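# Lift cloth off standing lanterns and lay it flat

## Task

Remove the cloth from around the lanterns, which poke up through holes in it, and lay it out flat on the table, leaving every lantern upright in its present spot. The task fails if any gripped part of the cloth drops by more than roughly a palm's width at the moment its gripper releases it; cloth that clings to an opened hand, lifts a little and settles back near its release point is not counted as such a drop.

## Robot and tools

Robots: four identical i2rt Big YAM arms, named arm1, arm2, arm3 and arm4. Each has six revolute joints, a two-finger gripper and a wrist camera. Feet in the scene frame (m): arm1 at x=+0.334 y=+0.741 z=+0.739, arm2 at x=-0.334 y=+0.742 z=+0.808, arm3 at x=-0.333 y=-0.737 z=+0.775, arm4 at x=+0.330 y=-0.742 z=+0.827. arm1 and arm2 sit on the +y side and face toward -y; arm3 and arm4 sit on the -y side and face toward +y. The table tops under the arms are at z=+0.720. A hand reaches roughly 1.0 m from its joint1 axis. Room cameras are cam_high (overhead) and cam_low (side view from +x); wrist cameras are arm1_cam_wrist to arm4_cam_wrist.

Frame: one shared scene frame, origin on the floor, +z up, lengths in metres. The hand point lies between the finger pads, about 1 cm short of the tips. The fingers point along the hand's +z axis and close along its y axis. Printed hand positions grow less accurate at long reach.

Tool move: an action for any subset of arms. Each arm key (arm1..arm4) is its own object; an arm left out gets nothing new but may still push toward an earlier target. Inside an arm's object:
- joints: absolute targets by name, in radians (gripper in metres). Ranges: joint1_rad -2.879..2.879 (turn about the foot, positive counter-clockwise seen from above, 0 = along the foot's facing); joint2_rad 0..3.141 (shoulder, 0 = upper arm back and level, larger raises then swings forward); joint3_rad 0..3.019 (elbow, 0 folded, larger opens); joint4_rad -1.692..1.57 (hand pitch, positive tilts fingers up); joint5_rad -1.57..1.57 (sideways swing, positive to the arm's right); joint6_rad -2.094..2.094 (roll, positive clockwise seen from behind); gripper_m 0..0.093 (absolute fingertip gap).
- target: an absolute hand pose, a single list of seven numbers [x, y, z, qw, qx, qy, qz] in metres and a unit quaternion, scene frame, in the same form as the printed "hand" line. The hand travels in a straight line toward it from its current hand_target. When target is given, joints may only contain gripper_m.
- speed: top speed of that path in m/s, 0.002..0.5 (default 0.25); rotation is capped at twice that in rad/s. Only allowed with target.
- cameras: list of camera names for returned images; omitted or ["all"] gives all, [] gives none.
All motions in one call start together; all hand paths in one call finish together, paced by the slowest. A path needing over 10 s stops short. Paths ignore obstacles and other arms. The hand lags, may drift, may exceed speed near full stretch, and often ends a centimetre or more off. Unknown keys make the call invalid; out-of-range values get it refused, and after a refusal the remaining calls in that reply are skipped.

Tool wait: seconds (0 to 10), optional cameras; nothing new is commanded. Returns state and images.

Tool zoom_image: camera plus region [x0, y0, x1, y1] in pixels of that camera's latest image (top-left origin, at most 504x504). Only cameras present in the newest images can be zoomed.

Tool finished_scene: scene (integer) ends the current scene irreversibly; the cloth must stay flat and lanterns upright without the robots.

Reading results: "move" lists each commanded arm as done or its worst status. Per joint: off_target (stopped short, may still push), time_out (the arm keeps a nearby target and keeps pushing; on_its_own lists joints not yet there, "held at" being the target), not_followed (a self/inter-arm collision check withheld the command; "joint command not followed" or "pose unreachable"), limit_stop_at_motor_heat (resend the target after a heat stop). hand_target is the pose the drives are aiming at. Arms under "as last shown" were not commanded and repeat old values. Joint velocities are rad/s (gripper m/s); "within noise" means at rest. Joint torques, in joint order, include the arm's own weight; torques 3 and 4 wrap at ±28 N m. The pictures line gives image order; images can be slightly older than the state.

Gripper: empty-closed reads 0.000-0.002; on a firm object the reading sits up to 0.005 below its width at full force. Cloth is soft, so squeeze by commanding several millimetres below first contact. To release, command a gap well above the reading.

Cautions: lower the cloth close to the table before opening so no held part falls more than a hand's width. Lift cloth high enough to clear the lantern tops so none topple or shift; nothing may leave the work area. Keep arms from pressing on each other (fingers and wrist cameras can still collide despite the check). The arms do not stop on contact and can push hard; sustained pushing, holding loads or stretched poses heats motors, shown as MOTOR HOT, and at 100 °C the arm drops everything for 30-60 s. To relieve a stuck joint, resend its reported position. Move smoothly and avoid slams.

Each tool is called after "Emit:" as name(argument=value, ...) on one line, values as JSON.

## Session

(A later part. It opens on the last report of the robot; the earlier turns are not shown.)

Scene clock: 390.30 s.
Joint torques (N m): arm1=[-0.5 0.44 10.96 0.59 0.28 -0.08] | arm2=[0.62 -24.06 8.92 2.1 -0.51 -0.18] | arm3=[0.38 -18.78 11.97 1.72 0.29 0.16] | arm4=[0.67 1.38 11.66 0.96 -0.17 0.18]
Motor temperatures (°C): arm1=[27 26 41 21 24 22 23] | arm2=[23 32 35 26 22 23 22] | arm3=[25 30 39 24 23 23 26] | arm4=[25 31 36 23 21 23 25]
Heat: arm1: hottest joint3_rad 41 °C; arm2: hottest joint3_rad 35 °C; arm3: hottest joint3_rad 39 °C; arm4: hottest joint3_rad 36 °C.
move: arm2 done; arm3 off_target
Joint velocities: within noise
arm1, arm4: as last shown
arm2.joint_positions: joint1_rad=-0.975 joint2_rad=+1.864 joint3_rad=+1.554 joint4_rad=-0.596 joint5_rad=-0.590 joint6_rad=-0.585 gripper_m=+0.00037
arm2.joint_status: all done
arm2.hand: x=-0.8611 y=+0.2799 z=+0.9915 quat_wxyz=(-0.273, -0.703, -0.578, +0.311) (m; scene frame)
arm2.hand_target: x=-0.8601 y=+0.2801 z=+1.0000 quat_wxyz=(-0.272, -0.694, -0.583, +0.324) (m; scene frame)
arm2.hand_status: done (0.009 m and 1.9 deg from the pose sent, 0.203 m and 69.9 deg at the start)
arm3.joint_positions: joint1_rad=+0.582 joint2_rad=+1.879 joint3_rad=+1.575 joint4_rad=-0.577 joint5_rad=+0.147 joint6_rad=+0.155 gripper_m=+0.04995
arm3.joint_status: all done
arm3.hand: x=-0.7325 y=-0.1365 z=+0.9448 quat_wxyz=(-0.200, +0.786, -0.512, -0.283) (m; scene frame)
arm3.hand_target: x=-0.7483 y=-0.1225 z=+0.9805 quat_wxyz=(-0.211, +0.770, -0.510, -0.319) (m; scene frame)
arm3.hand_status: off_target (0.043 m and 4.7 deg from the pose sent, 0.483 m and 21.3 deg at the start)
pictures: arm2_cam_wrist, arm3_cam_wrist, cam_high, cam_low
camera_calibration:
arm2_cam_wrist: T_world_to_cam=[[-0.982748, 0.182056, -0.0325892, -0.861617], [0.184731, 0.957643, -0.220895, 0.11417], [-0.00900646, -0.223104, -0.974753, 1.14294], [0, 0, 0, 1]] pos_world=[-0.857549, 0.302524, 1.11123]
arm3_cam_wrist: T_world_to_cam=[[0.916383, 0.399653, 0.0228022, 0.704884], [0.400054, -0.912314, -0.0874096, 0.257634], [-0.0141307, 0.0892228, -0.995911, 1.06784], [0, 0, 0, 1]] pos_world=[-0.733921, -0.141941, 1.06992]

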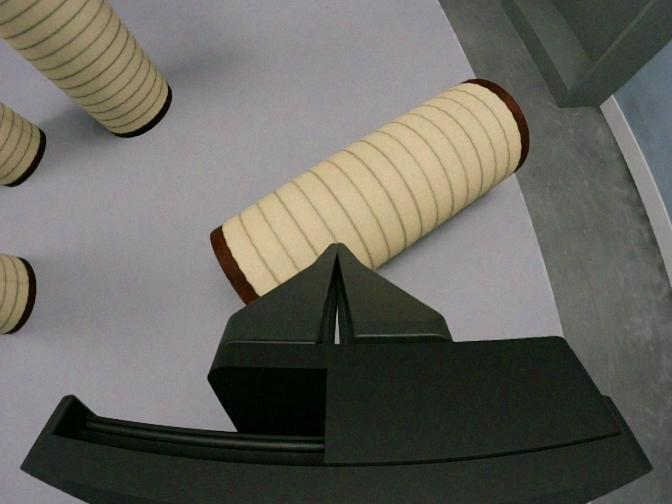

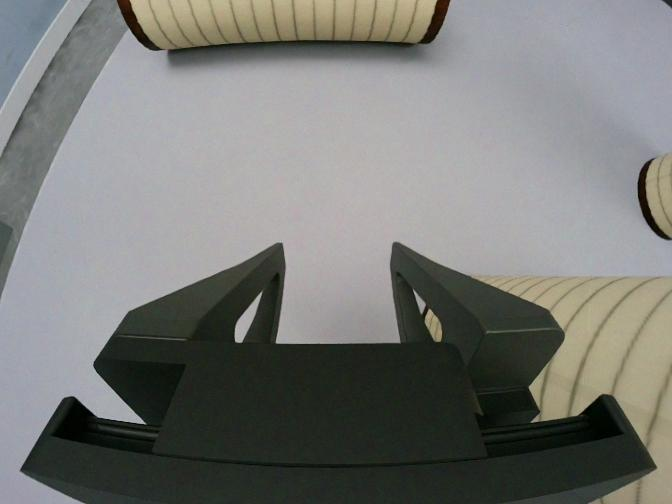

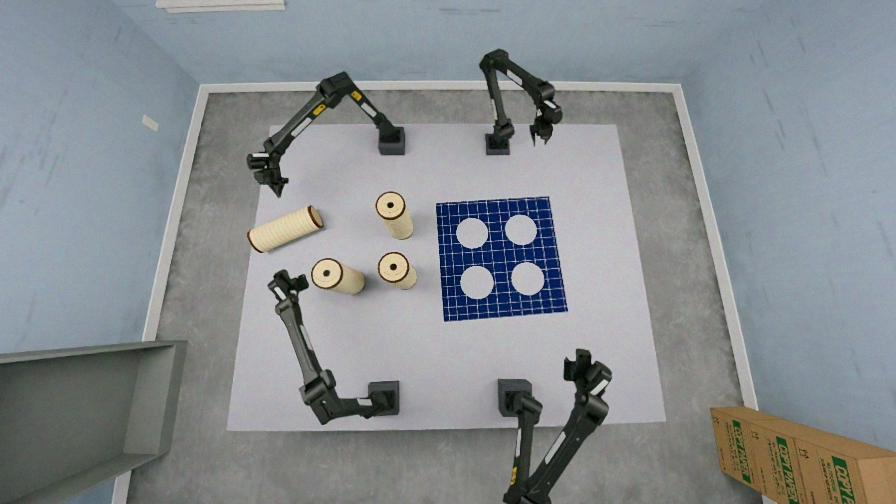

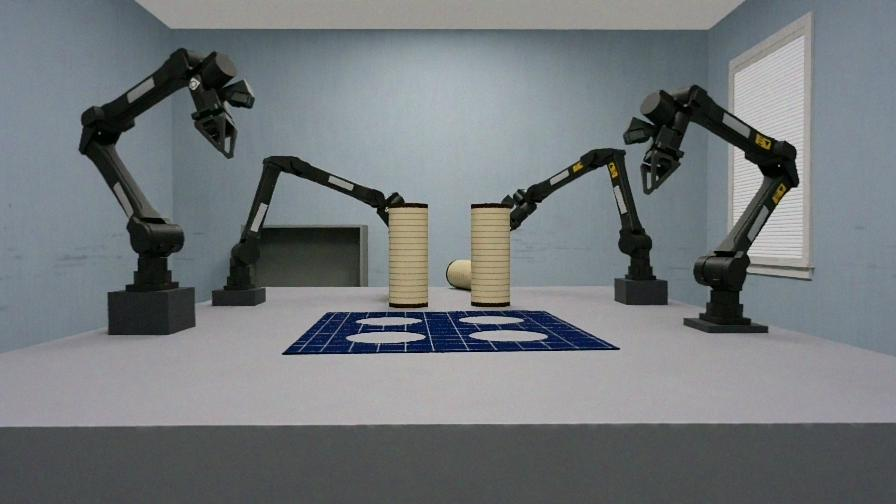

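Emit:
wait(seconds=0.1, cameras=["cam_high", "arm2_cam_wrist"])

Emit:
zoom_image(camera="cam_high", region=[230, 180, 440, 310])

Scene clock: 393.13 s.
Joint torques (N m): arm1=[-1.03 0.5 11.07 0.61 0.25 -0.12] | arm2=[0.44 -24 8.94 2.1 -0.51 -0.19] | arm3=[0.38 -18.84 12 1.69 0.29 0.14] | arm4=[0.67 1.38 11.63 0.95 -0.18 0.18]
Motor temperatures (°C): arm1=[27 26 41 21 24 22 23] | arm2=[23 32 35 26 22 23 22] | arm3=[25 31 39 24 23 23 26] | arm4=[25 31 36 23 21 23 25]
Heat: arm1: hottest joint3_rad 41 °C; arm2: hottest joint3_rad 35 °C; arm3: hottest joint3_rad 39 °C; arm4: hottest joint3_rad 36 °C.
Joint velocities: within noise
arm1.joint_positions: joint1_rad=+0.495 joint2_rad=+0.796 joint3_rad=+1.090 joint4_rad=-1.395 joint5_rad=-0.002 joint6_rad=+0.511 gripper_m=+0.04989
arm1.joint_status: not commanded
arm1.hand: x=+0.4736 y=+0.4994 z=+1.0818 quat_wxyz=(-0.227, -0.686, -0.687, +0.069) (m; scene frame)
arm1.hand_target: x=+0.4750 y=+0.4992 z=+1.0849 quat_wxyz=(-0.227, -0.681, -0.693, +0.070) (m; scene frame)
arm1.hand_status: not commanded
arm2.joint_positions: joint1_rad=-0.975 joint2_rad=+1.864 joint3_rad=+1.554 joint4_rad=-0.596 joint5_rad=-0.590 joint6_rad=-0.586 gripper_m=+0.00037
arm2.joint_status: all done
arm2.hand: x=-0.8611 y=+0.2799 z=+0.9915 quat_wxyz=(-0.273, -0.703, -0.578, +0.311) (m; scene frame)
arm2.hand_target: x=-0.8601 y=+0.2801 z=+1.0000 quat_wxyz=(-0.272, -0.694, -0.583, +0.323) (m; scene frame)
arm2.hand_status: done (0.009 m and 1.8 deg from the pose sent, 0.203 m and 69.9 deg at the start)
arm3.joint_positions: joint1_rad=+0.582 joint2_rad=+1.879 joint3_rad=+1.575 joint4_rad=-0.577 joint5_rad=+0.147 joint6_rad=+0.155 gripper_m=+0.04995
arm3.joint_status: all done
arm3.hand: x=-0.7325 y=-0.1365 z=+0.9448 quat_wxyz=(-0.200, +0.786, -0.512, -0.283) (m; scene frame)
arm3.hand_target: x=-0.7483 y=-0.1225 z=+0.9805 quat_wxyz=(-0.211, +0.770, -0.510, -0.319) (m; scene frame)
arm3.hand_status: off_target (0.043 m and 4.7 deg from the pose sent, 0.483 m and 21.3 deg at the start)
arm4.joint_positions: joint1_rad=-0.503 joint2_rad=+0.793 joint3_rad=+1.092 joint4_rad=-1.392 joint5_rad=+0.002 joint6_rad=-0.513 gripper_m=+0.04989
arm4.joint_status: not commanded
arm4.hand: x=+0.4766 y=-0.5023 z=+1.1708 quat_wxyz=(-0.230, +0.677, -0.696, -0.064) (m; scene frame)
arm4.hand_target: x=+0.4757 y=-0.5014 z=+1.1718 quat_wxyz=(-0.226, +0.675, -0.699, -0.066) (m; scene frame)
arm4.hand_status: not commanded
wait: 0.10 s; at rest from the start
pictures: arm2_cam_wrist, cam_high
camera_calibration:
arm2_cam_wrist: T_world_to_cam=[[-0.982857, 0.181567, -0.0320144, -0.862144], [0.184125, 0.957756, -0.220911, 0.113632], [-0.00944801, -0.223018, -0.974768, 1.14255], [0, 0, 0, 1]] pos_world=[-0.857493, 0.302515, 1.11123]

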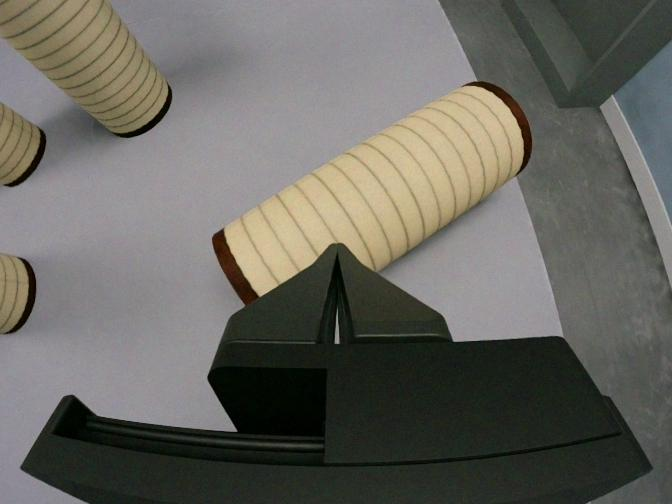

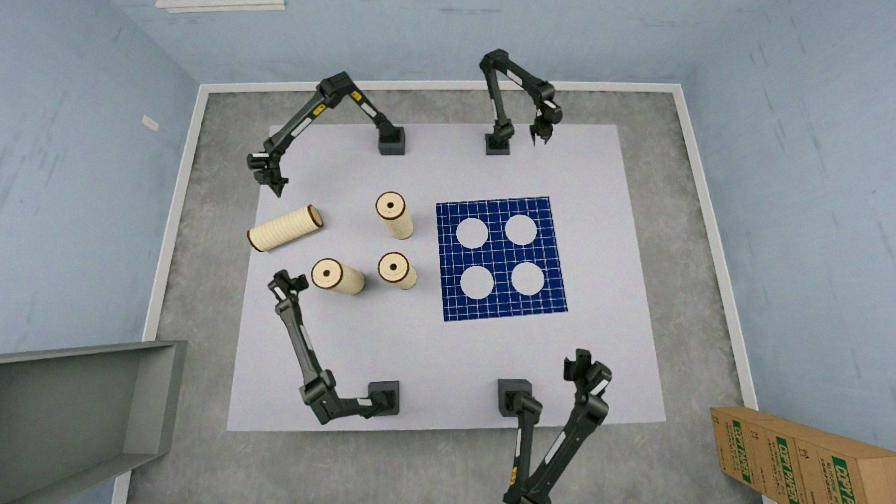

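Scaled by 2.400.

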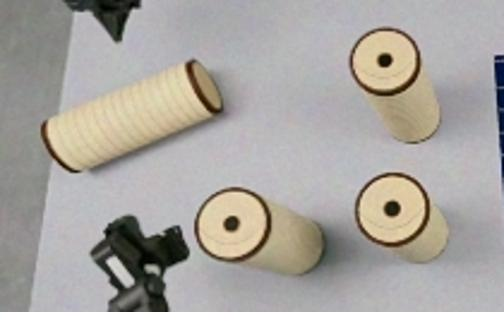

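Emit:
move(arm3={"target": [-0.842, 0.014, 0.815, 0.2112, -0.7704, 0.5099, 0.3191], "speed": 0.2}, arm2={"target": [-0.955, 0.315, 0.86, 0.2717, 0.6942, 0.5826, -0.3237], "speed": 0.2}, cameras=["cam_high", "cam_low", "arm2_cam_wrist", "arm3_cam_wrist"])

Emit:
zoom_image(camera="cam_high", region=[230, 180, 440, 310])

Scene clock: 404.03 s.
Joint torques (N m): arm1=[-1.03 0.44 10.96 0.59 0.29 -0.11] | arm2=[0.38 -25.47 13.59 1.91 -0.59 -0.21] | arm3=[-0.03 -26.29 11.99 0.75 0.23 0.12] | arm4=[0.67 1.38 11.64 0.96 -0.17 0.18]
Motor temperatures (°C): arm1=[27 26 41 21 24 22 23] | arm2=[23 33 35 26 22 23 22] | arm3=[25 33 40 24 23 23 26] | arm4=[24 31 36 23 21 23 25]
Heat: arm1: hottest joint3_rad 41 °C; arm2: hottest joint3_rad 35 °C; arm3: hottest joint3_rad 40 °C; arm4: hottest joint3_rad 36 °C.
move: arm2 off_target; arm3 off_target
Joint velocities: within noise
arm1, arm4: as last shown
arm2.joint_positions: joint1_rad=-1.092 joint2_rad=+2.154 joint3_rad=+1.592 joint4_rad=-0.468 joint5_rad=-0.663 joint6_rad=-0.705 gripper_m=+0.00037
arm2.joint_status: not commanded
arm2.hand: x=-0.9278 y=+0.3251 z=+0.8314 quat_wxyz=(-0.280, -0.712, -0.576, +0.287) (m; scene frame)
arm2.hand_target: x=-0.9526 y=+0.3165 z=+0.8611 quat_wxyz=(-0.271, -0.694, -0.583, +0.324) (m; scene frame)
arm2.hand_status: off_target (0.041 m and 4.9 deg from the pose sent, 0.165 m and 1.8 deg at the start)
arm3.joint_positions: joint1_rad=+0.582 joint2_rad=+2.497 joint3_rad=+2.183 joint4_rad=-0.546 joint5_rad=+0.147 joint6_rad=+0.155 gripper_m=+0.04995
arm3.joint_status: not commanded
arm3.hand: x=-0.8279 y=+0.0005 z=+0.7783 quat_wxyz=(-0.203, +0.782, -0.511, -0.293) (m; scene frame)
arm3.hand_target: x=-0.8405 y=+0.0119 z=+0.8156 quat_wxyz=(-0.211, +0.770, -0.510, -0.320) (m; scene frame)
arm3.hand_status: off_target (0.042 m and 3.5 deg from the pose sent, 0.227 m and 4.7 deg at the start)
pictures: arm2_cam_wrist, arm3_cam_wrist, cam_high, cam_low
camera_calibration:
arm2_cam_wrist: T_world_to_cam=[[-0.980959, 0.178336, -0.0769159, -0.900966], [0.190024, 0.963151, -0.190346, 0.0255911], [0.040136, -0.201338, -0.978699, 1.03824], [0, 0, 0, 1]] pos_world=[-0.930344, 0.345064, 0.951701]
arm3_cam_wrist: T_world_to_cam=[[0.916663, 0.39925, 0.0181283, 0.745295], [0.398768, -0.910643, -0.108224, 0.421359], [-0.0266999, 0.106434, -0.993961, 0.876453], [0, 0, 0, 1]] pos_world=[-0.827808, -0.00713519, 0.90325]

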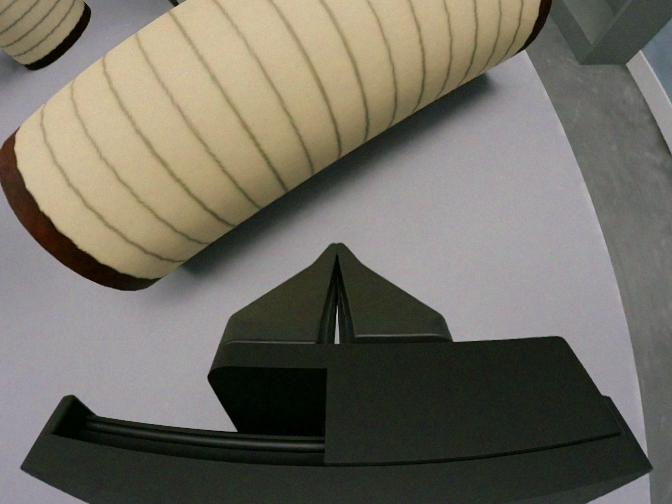

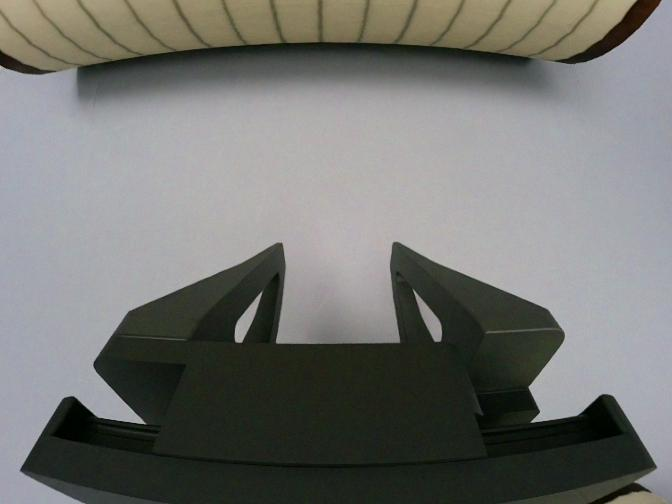

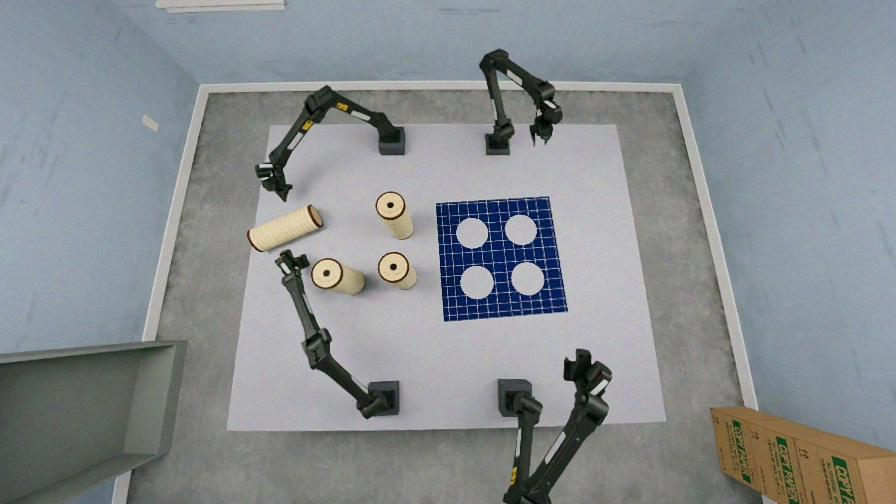

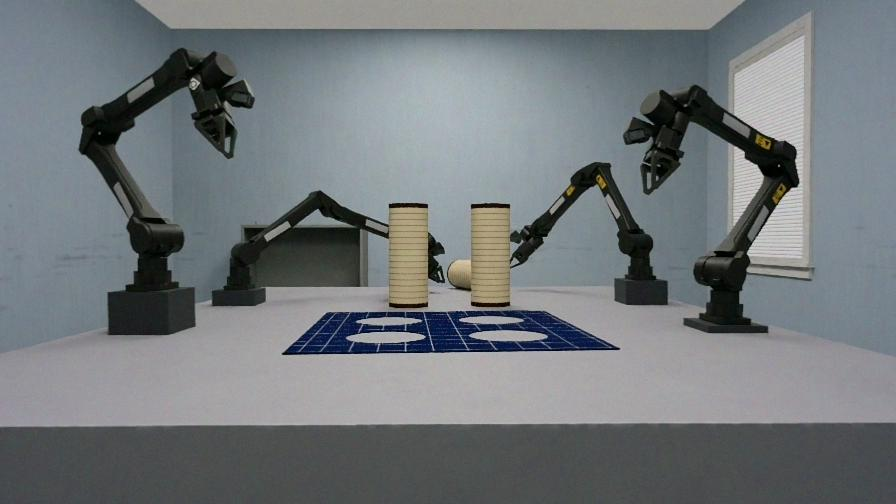

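Scaled by 2.400.

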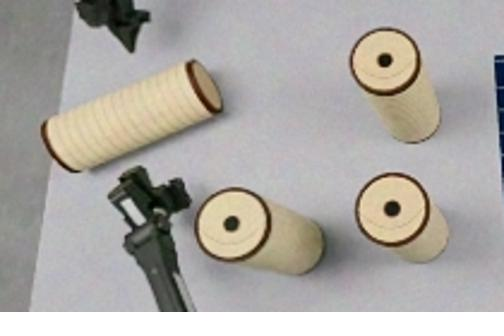

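Emit:
move(arm2={"target": [-0.942, 0.262, 0.810, 0.2717, 0.6942, 0.5826, -0.3237], "speed": 0.06}, arm3={"target": [-0.842, 0.014, 0.828, 0.2112, -0.7704, 0.5099, 0.3191], "speed": 0.06}, cameras=["arm2_cam_wrist", "arm3_cam_wrist"])

Emit:
move(arm2={"target": [-0.912, 0.196, 0.810, 0.2717, 0.6942, 0.5826, -0.3237], "speed": 0.04}, cameras=["cam_high", "arm2_cam_wrist", "arm3_cam_wrist"])

Scene clock: 410.67 s.
Joint torques (N m): arm1=[-0.73 0.62 10.95 0.66 0.27 -0.07] | arm2=[1.08 -25.35 13.26 2 -0.32 0.02] | arm3=[0.26 -27.81 12.04 0.65 0.23 0.12] | arm4=[0.67 1.38 11.64 0.96 -0.17 0.18]
Motor temperatures (°C): arm1=[27 26 41 21 24 22 23] | arm2=[23 33 36 26 22 23 22] | arm3=[25 35 40 24 23 23 26] | arm4=[24 31 36 23 21 23 25]
Heat: arm1: hottest joint3_rad 41 °C; arm2: hottest joint3_rad 36 °C; arm3: hottest joint3_rad 40 °C; arm4: hottest joint3_rad 36 °C.
move: arm2 off_target; arm3 off_target
Joint velocities: within noise
arm1, arm4: as last shown
arm2.joint_positions: joint1_rad=-1.026 joint2_rad=+2.243 joint3_rad=+1.618 joint4_rad=-0.347 joint5_rad=-0.623 joint6_rad=-0.647 gripper_m=+0.00037
arm2.joint_status: not commanded
arm2.hand: x=-0.9214 y=+0.2799 z=+0.7900 quat_wxyz=(-0.275, -0.706, -0.581, +0.296) (m; scene frame)
arm2.hand_target: x=-0.9400 y=+0.2632 z=+0.8113 quat_wxyz=(-0.272, -0.694, -0.583, +0.324) (m; scene frame)
arm2.hand_status: off_target (0.034 m and 3.5 deg from the pose sent, 0.068 m and 4.9 deg at the start)
arm3.joint_positions: joint1_rad=+0.582 joint2_rad=+2.497 joint3_rad=+2.190 joint4_rad=-0.567 joint5_rad=+0.147 joint6_rad=+0.155 gripper_m=+0.04995
arm3.joint_status: not commanded
arm3.hand: x=-0.8270 y=-0.0008 z=+0.7789 quat_wxyz=(-0.201, +0.784, -0.512, -0.287) (m; scene frame)
arm3.hand_target: x=-0.8402 y=+0.0114 z=+0.8285 quat_wxyz=(-0.211, +0.770, -0.510, -0.319) (m; scene frame)
arm3.hand_status: off_target (0.053 m and 4.2 deg from the pose sent, 0.053 m and 3.5 deg at the start)
pictures: arm2_cam_wrist, arm3_cam_wrist
camera_calibration:
arm2_cam_wrist: T_world_to_cam=[[-0.983649, 0.172157, -0.052886, -0.909537], [0.179313, 0.963567, -0.198459, 0.056486], [0.016793, -0.204697, -0.978681, 0.967733], [0, 0, 0, 1]] pos_world=[-0.921045, 0.300248, 0.910211]
arm3_cam_wrist: T_world_to_cam=[[0.91657, 0.399328, 0.0208952, 0.742727], [0.399424, -0.911807, -0.0952253, 0.410292], [-0.0189738, 0.0956266, -0.995236, 0.884649], [0, 0, 0, 1]] pos_world=[-0.827857, -0.00708018, 0.903986]

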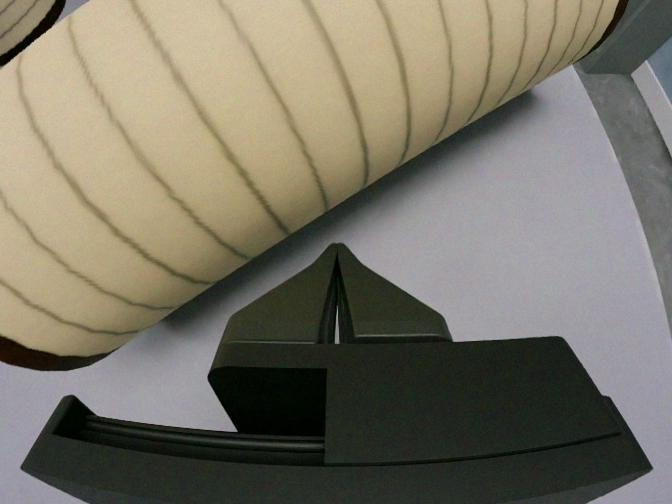

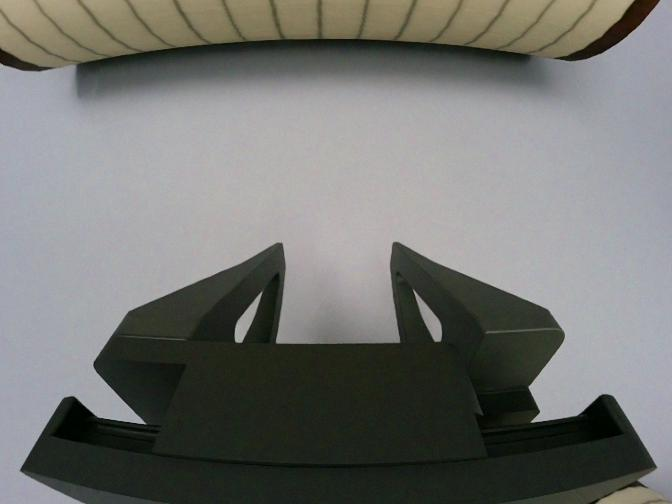

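Scene clock: 413.03 s.
Joint torques (N m): arm1=[-0.85 0.67 10.95 0.65 0.28 -0.09] | arm2=[0.85 -25.52 13.5 2.09 -0.28 0.03] | arm3=[-0.03 -27.81 12.04 0.65 0.23 0.11] | arm4=[0.67 1.38 11.64 0.95 -0.17 0.18]
Motor temperatures (°C): arm1=[27 26 41 21 24 22 23] | arm2=[23 33 37 26 22 23 22] | arm3=[25 36 41 24 23 23 26] | arm4=[24 31 36 23 21 23 25]
Heat: arm1: hottest joint3_rad 41 °C; arm2: hottest joint3_rad 37 °C; arm3: hottest joint3_rad 41 °C; arm4: hottest joint3_rad 36 °C.
move: arm2 off_target
Joint velocities: within noise
arm1, arm3, arm4: as last shown
arm2.joint_positions: joint1_rad=-0.920 joint2_rad=+2.262 joint3_rad=+1.654 joint4_rad=-0.308 joint5_rad=-0.557 joint6_rad=-0.551 gripper_m=+0.00037
arm2.joint_status: not commanded
arm2.hand: x=-0.8929 y=+0.2153 z=+0.7912 quat_wxyz=(-0.272, -0.706, -0.583, +0.296) (m; scene frame)
arm2.hand_target: x=-0.9101 y=+0.1976 z=+0.8110 quat_wxyz=(-0.272, -0.694, -0.583, +0.324) (m; scene frame)
arm2.hand_status: off_target (0.033 m and 3.4 deg from the pose sent, 0.087 m and 3.5 deg at the start)
arm3.hand_target: x=-0.8402 y=+0.0114 z=+0.8285 quat_wxyz=(-0.211, +0.770, -0.510, -0.320) (m; scene frame)
pictures: arm2_cam_wrist, arm3_cam_wrist, cam_high
camera_calibration:
arm2_cam_wrist: T_world_to_cam=[[-0.984175, 0.170943, -0.046674, -0.875402], [0.176809, 0.964816, -0.194599, 0.108279], [0.0117665, -0.199772, -0.979772, 0.950526], [0, 0, 0, 1]] pos_world=[-0.891878, 0.235063, 0.911511]
arm3_cam_wrist: T_world_to_cam=[[0.91657, 0.399328, 0.0208952, 0.742727], [0.399424, -0.911807, -0.0952253, 0.410292], [-0.0189738, 0.0956266, -0.995236, 0.884649], [0, 0, 0, 1]] pos_world=[-0.827857, -0.00708018, 0.903986]

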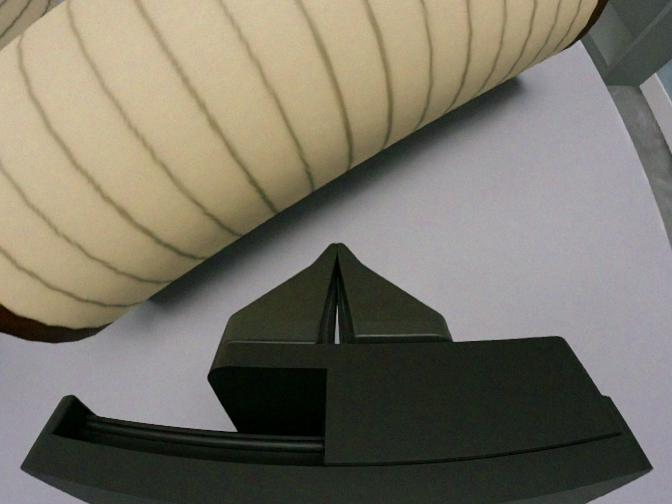

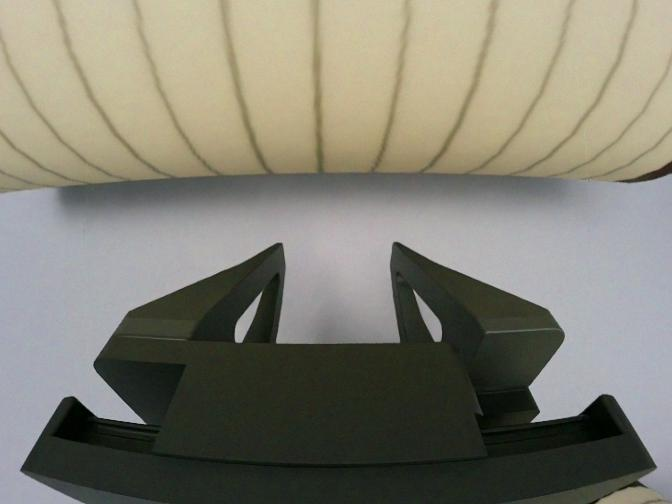

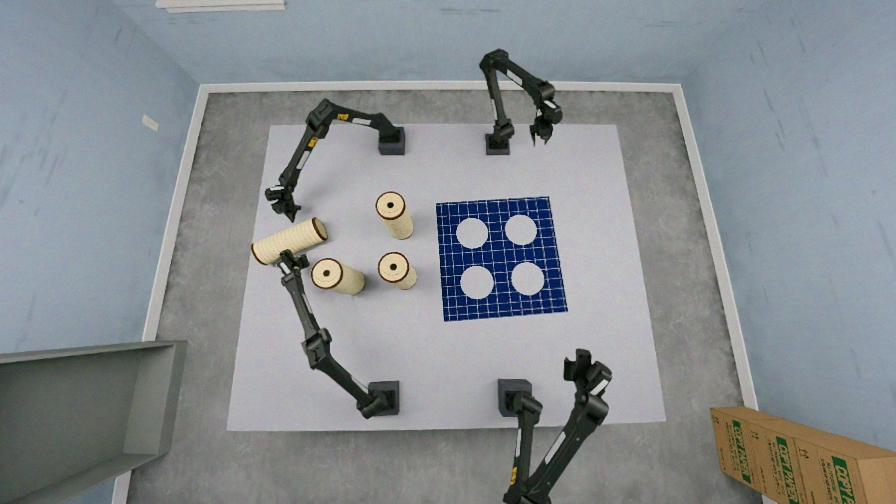

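Emit:
move(arm2={"target": [-0.884, 0.125, 0.810, 0.2717, 0.6942, 0.5826, -0.3237], "speed": 0.05}, cameras=["cam_high", "arm2_cam_wrist", "arm3_cam_wrist"])

Emit:
zoom_image(camera="cam_high", region=[230, 180, 440, 310])

Scene clock: 419.83 s.
Joint torques (N m): arm1=[-0.91 0.32 11 0.8 0.25 -0.08] | arm2=[1.96 -26.46 14.16 1.91 -0.33 0] | arm3=[-0.03 -27.69 11.97 0.83 0.22 0.12] | arm4=[0.62 1.38 11.64 0.96 -0.17 0.18]
Motor temperatures (°C): arm1=[27 26 41 21 24 22 23] | arm2=[23 34 38 26 22 23 22] | arm3=[25 38 42 24 23 23 26] | arm4=[24 31 36 23 21 23 25]
Heat: arm1: hottest joint3_rad 41 °C; arm2: hottest joint3_rad 38 °C; arm3: hottest joint3_rad 42 °C; arm4: hottest joint3_rad 36 °C.
move: arm2 off_target
Joint velocities: within noise
arm1, arm4: as last shown
arm2.joint_positions: joint1_rad=-0.826 joint2_rad=+2.314 joint3_rad=+1.747 joint4_rad=-0.301 joint5_rad=-0.484 joint6_rad=-0.464 gripper_m=+0.00037
arm2.joint_status: not commanded
arm2.hand: x=-0.8733 y=+0.1509 z=+0.7905 quat_wxyz=(-0.267, -0.708, -0.581, +0.300) (m; scene frame)
arm2.hand_target: x=-0.8821 y=+0.1269 z=+0.8112 quat_wxyz=(-0.272, -0.694, -0.582, +0.324) (m; scene frame)
arm2.hand_status: off_target (0.034 m and 3.2 deg from the pose sent, 0.093 m and 3.4 deg at the start)
arm3.joint_positions: joint1_rad=+0.582 joint2_rad=+2.497 joint3_rad=+2.190 joint4_rad=-0.571 joint5_rad=+0.147 joint6_rad=+0.155 gripper_m=+0.04995
arm3.joint_status: not commanded
arm3.hand: x=-0.8271 y=-0.0019 z=+0.7782 quat_wxyz=(-0.200, +0.785, -0.512, -0.285) (m; scene frame)
arm3.hand_target: x=-0.8401 y=+0.0114 z=+0.8285 quat_wxyz=(-0.211, +0.770, -0.510, -0.319) (m; scene frame)
arm3.hand_status: not commanded
pictures: arm2_cam_wrist, arm3_cam_wrist, cam_high
camera_calibration:
arm2_cam_wrist: T_world_to_cam=[[-0.982702, 0.181517, -0.0367241, -0.853281], [0.185194, 0.963615, -0.19274, 0.172863], [0.000402349, -0.196207, -0.980562, 0.926871], [0, 0, 0, 1]] pos_world=[-0.870907, 0.17017, 0.910836]
arm3_cam_wrist: T_world_to_cam=[[0.916228, 0.400061, 0.0218468, 0.7422], [0.400322, -0.911869, -0.0907569, 0.406537], [-0.0163868, 0.0918998, -0.995633, 0.886471], [0, 0, 0, 1]] pos_world=[-0.828243, -0.00768353, 0.903281]

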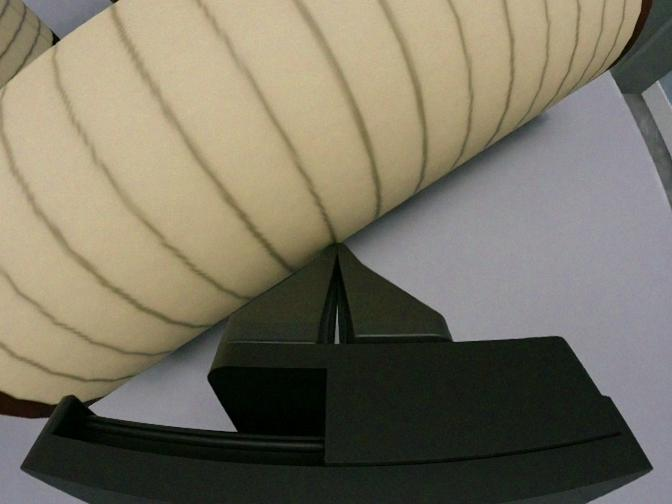

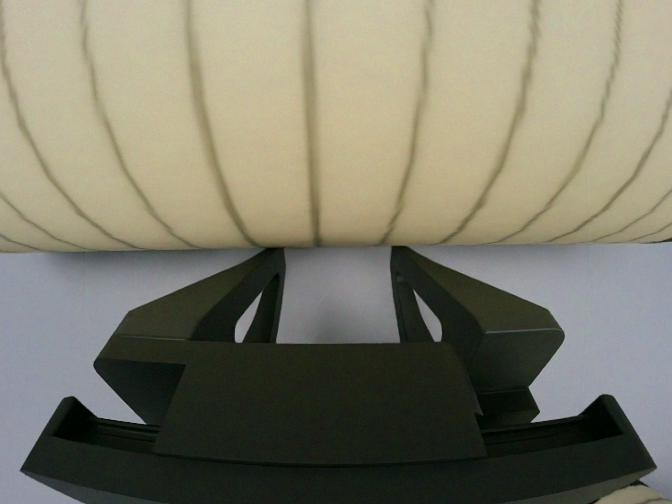

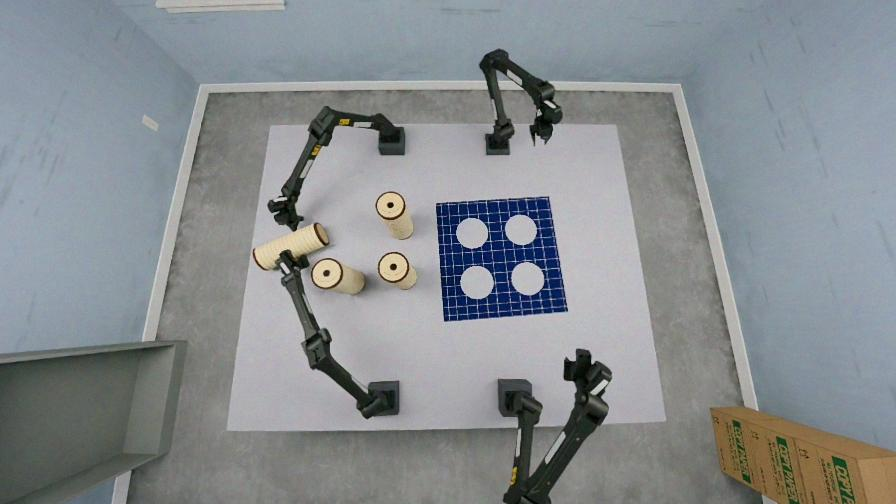

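Scaled by 2.400.

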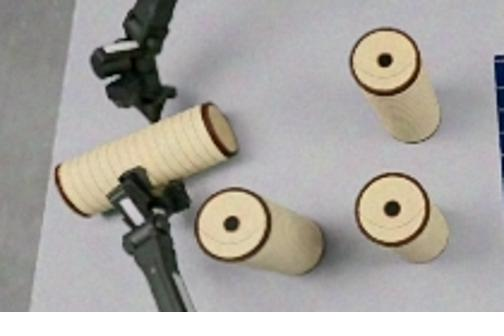

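Emit:
move(arm2={"target": [-0.868, 0.096, 0.811, 0.2717, 0.6942, 0.5826, -0.3237], "speed": 0.05}, arm3={"target": [-0.853, 0.040, 0.8285, 0.2112, -0.7704, 0.5099, 0.3191], "speed": 0.05}, cameras=["cam_high", "arm2_cam_wrist", "arm3_cam_wrist"])

Scene clock: 429.47 s.
Joint torques (N m): arm1=[-0.67 0.85 10.92 0.66 0.27 -0.1] | arm2=[6.77 -27.87 14.91 2.19 -1.39 0] | arm3=[-0.85 -25.7 13.81 1.73 0.21 0.04] | arm4=[0.67 1.38 11.63 0.96 -0.17 0.18]
Motor temperatures (°C): arm1=[27 26 41 21 24 22 23] | arm2=[23 34 39 26 22 23 22] | arm3=[25 41 43 24 23 23 26] | arm4=[24 31 36 23 21 23 25]
Heat: arm1: hottest joint3_rad 41 °C; arm2: hottest joint3_rad 39 °C; arm3: hottest joint3_rad 43 °C; arm4: hottest joint3_rad 36 °C.
move: arm2 off_target; arm3 off_target
Joint velocities: within noise
arm1, arm4: as last shown
arm2.joint_positions: joint1_rad=-0.836 joint2_rad=+2.331 joint3_rad=+1.747 joint4_rad=-0.301 joint5_rad=-0.428 joint6_rad=-0.426 gripper_m=+0.00037
arm2.joint_status: not commanded
arm2.hand: x=-0.8846 y=+0.1626 z=+0.7736 quat_wxyz=(-0.245, -0.735, -0.560, +0.294) (m; scene frame)
arm2.hand_target: x=-0.8619 y=+0.1019 z=+0.8132 quat_wxyz=(-0.273, -0.694, -0.583, +0.323) (m; scene frame)
arm2.hand_status: off_target (0.078 m and 7.0 deg from the pose sent, 0.059 m and 3.2 deg at the start)
arm3.joint_positions: joint1_rad=+0.587 joint2_rad=+2.573 joint3_rad=+2.389 joint4_rad=-0.702 joint5_rad=+0.143 joint6_rad=+0.156 gripper_m=+0.04995
arm3.joint_status: not commanded
arm3.hand: x=-0.8441 y=+0.0131 z=+0.7955 quat_wxyz=(-0.196, +0.788, -0.510, -0.282) (m; scene frame)
arm3.hand_target: x=-0.8500 y=+0.0358 z=+0.8300 quat_wxyz=(-0.212, +0.770, -0.509, -0.320) (m; scene frame)
arm3.hand_status: off_target (0.043 m and 5.0 deg from the pose sent, 0.070 m and 4.5 deg at the start)
pictures: arm2_cam_wrist, arm3_cam_wrist, cam_high
camera_calibration:
arm2_cam_wrist: T_world_to_cam=[[-0.96668, 0.252943, -0.0393573, -0.862557], [0.255984, 0.954486, -0.153062, 0.193835], [-0.00115011, -0.158037, -0.987432, 0.910414], [0, 0, 0, 1]] pos_world=[-0.882389, 0.177045, 0.894693]
arm3_cam_wrist: T_world_to_cam=[[0.913442, 0.406493, 0.0196571, 0.750717], [0.406678, -0.909903, -0.0817928, 0.426809], [-0.0153622, 0.0827071, -0.996455, 0.903646], [0, 0, 0, 1]] pos_world=[-0.845428, 0.00845511, 0.920596]

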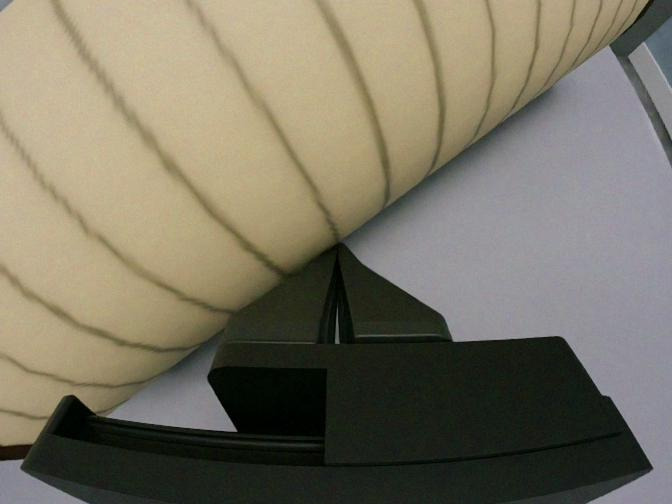

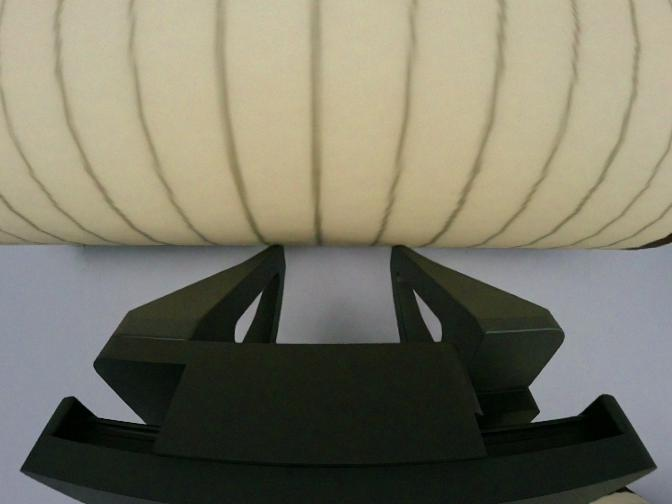

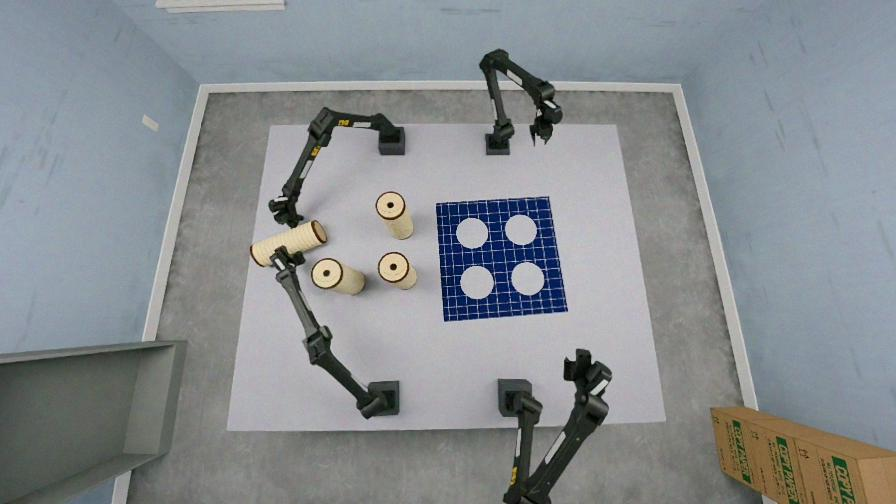

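Emit:
move(arm2={"target": [-0.812, 0.082, 0.823, 0.2717, 0.6942, 0.5826, -0.3237], "speed": 0.05}, arm3={"target": [-0.800, 0.036, 0.8285, 0.2112, -0.7704, 0.5099, 0.3191], "speed": 0.05}, cameras=["cam_high", "arm2_cam_wrist", "arm3_cam_wrist"])

Emit:
zoom_image(camera="cam_high", region=[230, 180, 440, 310])

Scene clock: 434.53 s.
Joint torques (N m): arm1=[-0.67 0.73 10.97 0.59 0.28 -0.08] | arm2=[6.95 -27.16 8.53 2.7 -0.84 0.05] | arm3=[-3.25 -32.26 9.07 3.08 0.5 0.02] | arm4=[0.67 1.38 11.64 0.96 -0.17 0.18]
Motor temperatures (°C): arm1=[27 26 41 21 24 22 23] | arm2=[23 34 39 26 23 23 22] | arm3=[25 40 43 24 23 23 26] | arm4=[24 31 36 23 21 23 25]
Heat: arm1: hottest joint3_rad 41 °C; arm2: hottest joint3_rad 39 °C; arm3: hottest joint3_rad 43 °C; arm4: hottest joint3_rad 36 °C.
move: arm2 off_target; arm3 off_target
Joint velocities: within noise
arm1, arm4: as last shown
arm2.joint_positions: joint1_rad=-0.767 joint2_rad=+2.260 joint3_rad=+1.726 joint4_rad=-0.254 joint5_rad=-0.389 joint6_rad=-0.375 gripper_m=+0.00037
arm2.joint_status: not commanded
arm2.hand: x=-0.8563 y=+0.1217 z=+0.8250 quat_wxyz=(-0.251, -0.717, -0.561, +0.328) (m; scene frame)
arm2.hand_target: x=-0.8112 y=+0.0850 z=+0.8231 quat_wxyz=(-0.272, -0.694, -0.583, +0.323) (m; scene frame)
arm2.hand_status: off_target (0.060 m and 4.3 deg from the pose sent, 0.119 m and 7.1 deg at the start)
arm3.joint_positions: joint1_rad=+0.565 joint2_rad=+2.521 joint3_rad=+2.171 joint4_rad=-0.601 joint5_rad=+0.100 joint6_rad=+0.121 gripper_m=+0.04995
arm3.joint_status: not commanded
arm3.hand: x=-0.8121 y=-0.0101 z=+0.7417 quat_wxyz=(-0.174, +0.806, -0.504, -0.257) (m; scene frame)
arm3.hand_target: x=-0.7965 y=+0.0306 z=+0.8289 quat_wxyz=(-0.212, +0.771, -0.510, -0.318) (m; scene frame)
arm3.hand_status: off_target (0.099 m and 9.3 deg from the pose sent, 0.060 m and 5.0 deg at the start; pose on its path clipped on 1 of 49 steps)
pictures: arm2_cam_wrist, arm3_cam_wrist, cam_high
camera_calibration:
arm2_cam_wrist: T_world_to_cam=[[-0.969842, 0.243736, 0.000214659, -0.857123], [0.237746, 0.946202, -0.219494, 0.273657], [-0.0537017, -0.212824, -0.975614, 0.906654], [0, 0, 0, 1]] pos_world=[-0.847645, 0.142934, 0.944794]
arm3_cam_wrist: T_world_to_cam=[[0.899949, 0.435548, 0.0197099, 0.721358], [0.435797, -0.899982, -0.0106154, 0.35921], [0.013115, 0.0181429, -0.999749, 0.877419], [0, 0, 0, 1]] pos_world=[-0.817236, -0.00682281, 0.866794]

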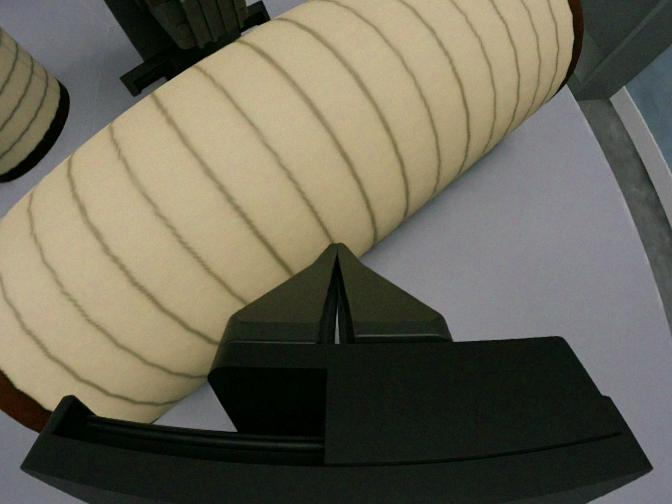

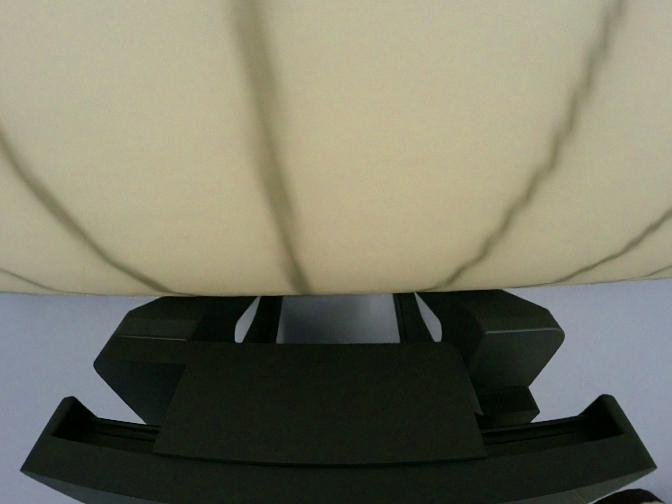

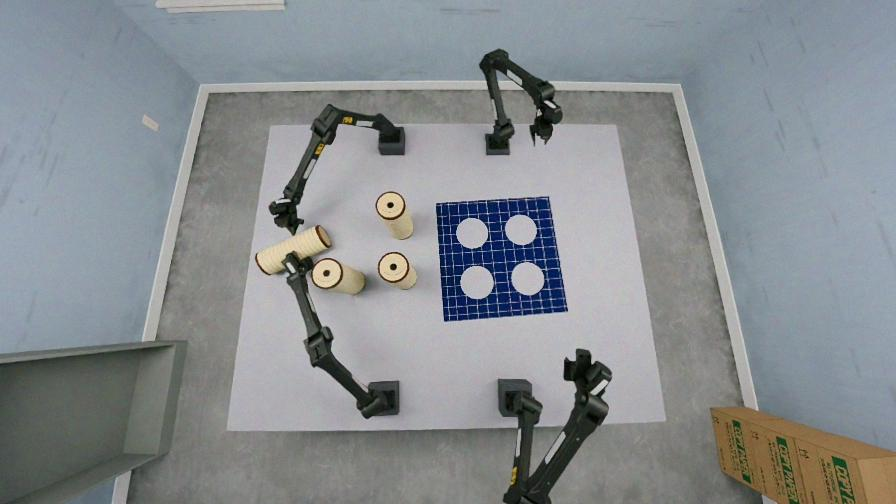

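Scaled by 2.400.

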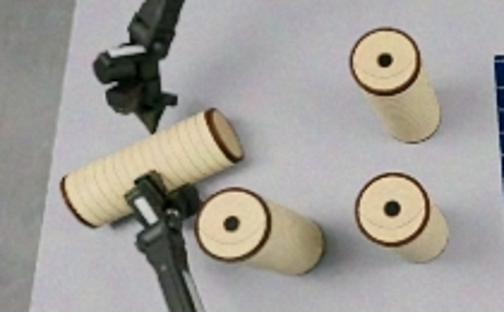

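Emit:
move(arm2={"target": [-0.852, 0.118, 0.835, 0.2717, 0.6942, 0.5826, -0.3237], "speed": 0.05}, arm3={"target": [-0.808, -0.016, 0.765, 0.2112, -0.7704, 0.5099, 0.3191], "speed": 0.05}, cameras=["cam_high", "arm2_cam_wrist", "arm3_cam_wrist", "cam_low"])

Emit:
zoom_image(camera="cam_low", region=[370, 190, 540, 320])

Scene clock: 461.70 s.
Joint torques (N m): arm1=[-0.62 0.5 11 0.62 0.27 -0.08] | arm2=[-0.21 -27.87 10.81 1.07 -0.42 -0.21] | arm3=[0.38 -27.58 6.83 1.73 0.28 0.15] | arm4=[0.67 1.38 11.63 0.95 -0.17 0.18]
Motor temperatures (°C): arm1=[27 26 41 21 24 22 23] | arm2=[23 31 38 26 23 23 22] | arm3=[25 44 41 24 24 23 26] | arm4=[24 31 37 23 21 23 24]
Heat: arm1: hottest joint3_rad 41 °C; arm2: hottest joint3_rad 38 °C; arm3: hottest joint2_rad 44 °C; arm4: hottest joint3_rad 37 °C.
move: arm2 off_target; arm3 off_target
Joint velocities: within noise
arm1, arm4: as last shown
arm2.joint_positions: joint1_rad=-0.764 joint2_rad=+2.259 joint3_rad=+1.721 joint4_rad=-0.271 joint5_rad=-0.454 joint6_rad=-0.412 gripper_m=+0.00037
arm2.joint_status: not commanded
arm2.hand: x=-0.8419 y=+0.1184 z=+0.8236 quat_wxyz=(-0.273, -0.698, -0.582, +0.315) (m; scene frame)
arm2.hand_target: x=-0.8517 y=+0.1182 z=+0.8351 quat_wxyz=(-0.272, -0.694, -0.583, +0.324) (m; scene frame)
arm2.hand_status: off_target (0.015 m and 1.1 deg from the pose sent, 0.011 m and 4.3 deg at the start)
arm3.joint_positions: joint1_rad=+0.566 joint2_rad=+2.448 joint3_rad=+1.966 joint4_rad=-0.361 joint5_rad=+0.137 joint6_rad=+0.145 gripper_m=+0.04995
arm3.joint_status: not commanded
arm3.hand: x=-0.8000 y=-0.0174 z=+0.7384 quat_wxyz=(-0.206, +0.779, -0.511, -0.299) (m; scene frame)
arm3.hand_target: x=-0.8081 y=-0.0161 z=+0.7646 quat_wxyz=(-0.211, +0.771, -0.510, -0.319) (m; scene frame)
arm3.hand_status: off_target (0.028 m and 2.6 deg from the pose sent, 0.024 m and 9.3 deg at the start)
pictures: arm2_cam_wrist, arm3_cam_wrist, cam_high, cam_low
camera_calibration:
arm2_cam_wrist: T_world_to_cam=[[-0.984611, 0.173309, -0.0224889, -0.82775], [0.173863, 0.958363, -0.226523, 0.223614], [-0.017706, -0.226947, -0.973746, 0.935805], [0, 0, 0, 1]] pos_world=[-0.83732, 0.141531, 0.943276]
arm3_cam_wrist: T_world_to_cam=[[0.917276, 0.398014, 0.0137701, 0.731232], [0.396586, -0.909733, -0.122901, 0.398683], [-0.0363889, 0.118195, -0.992323, 0.830677], [0, 0, 0, 1]] pos_world=[-0.798626, -0.026527, 0.86323]

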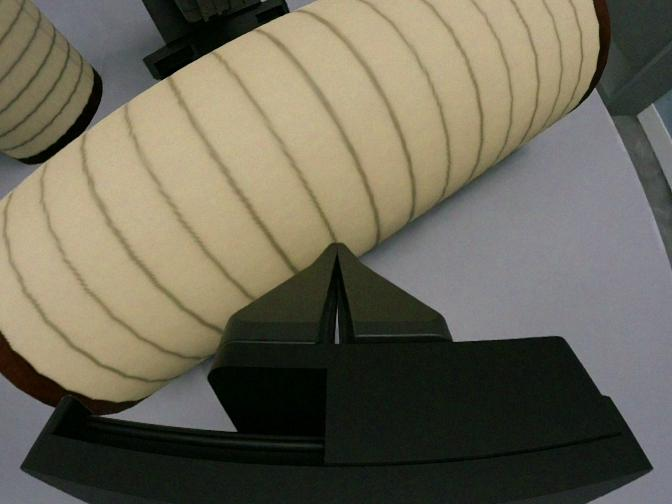

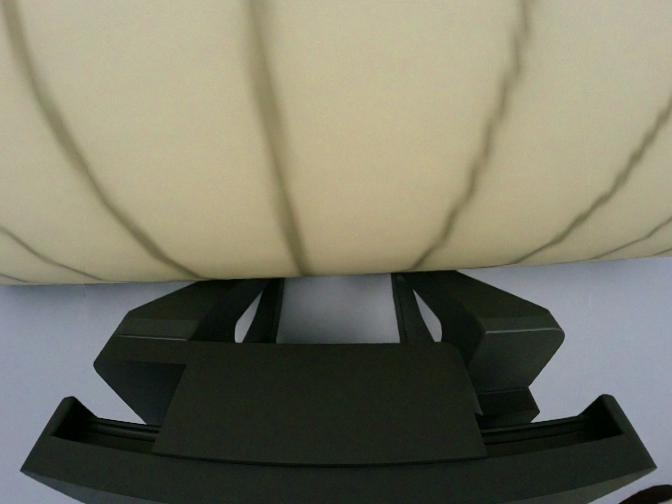

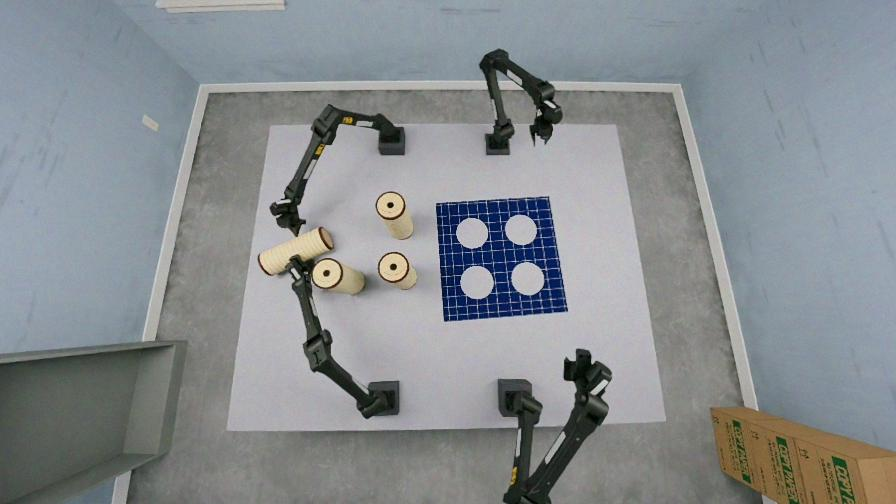

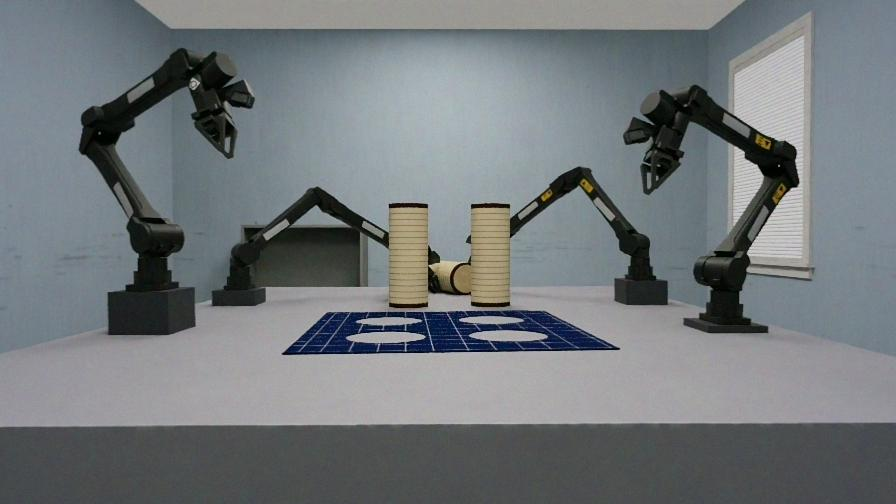

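Scaled by 2.965.

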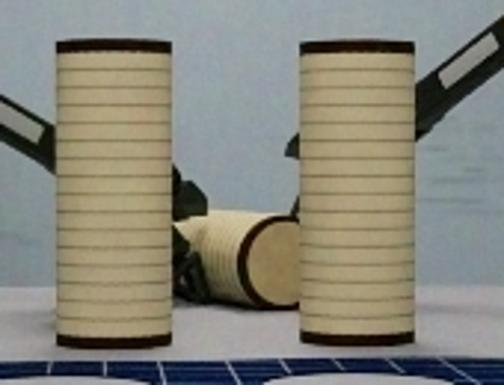

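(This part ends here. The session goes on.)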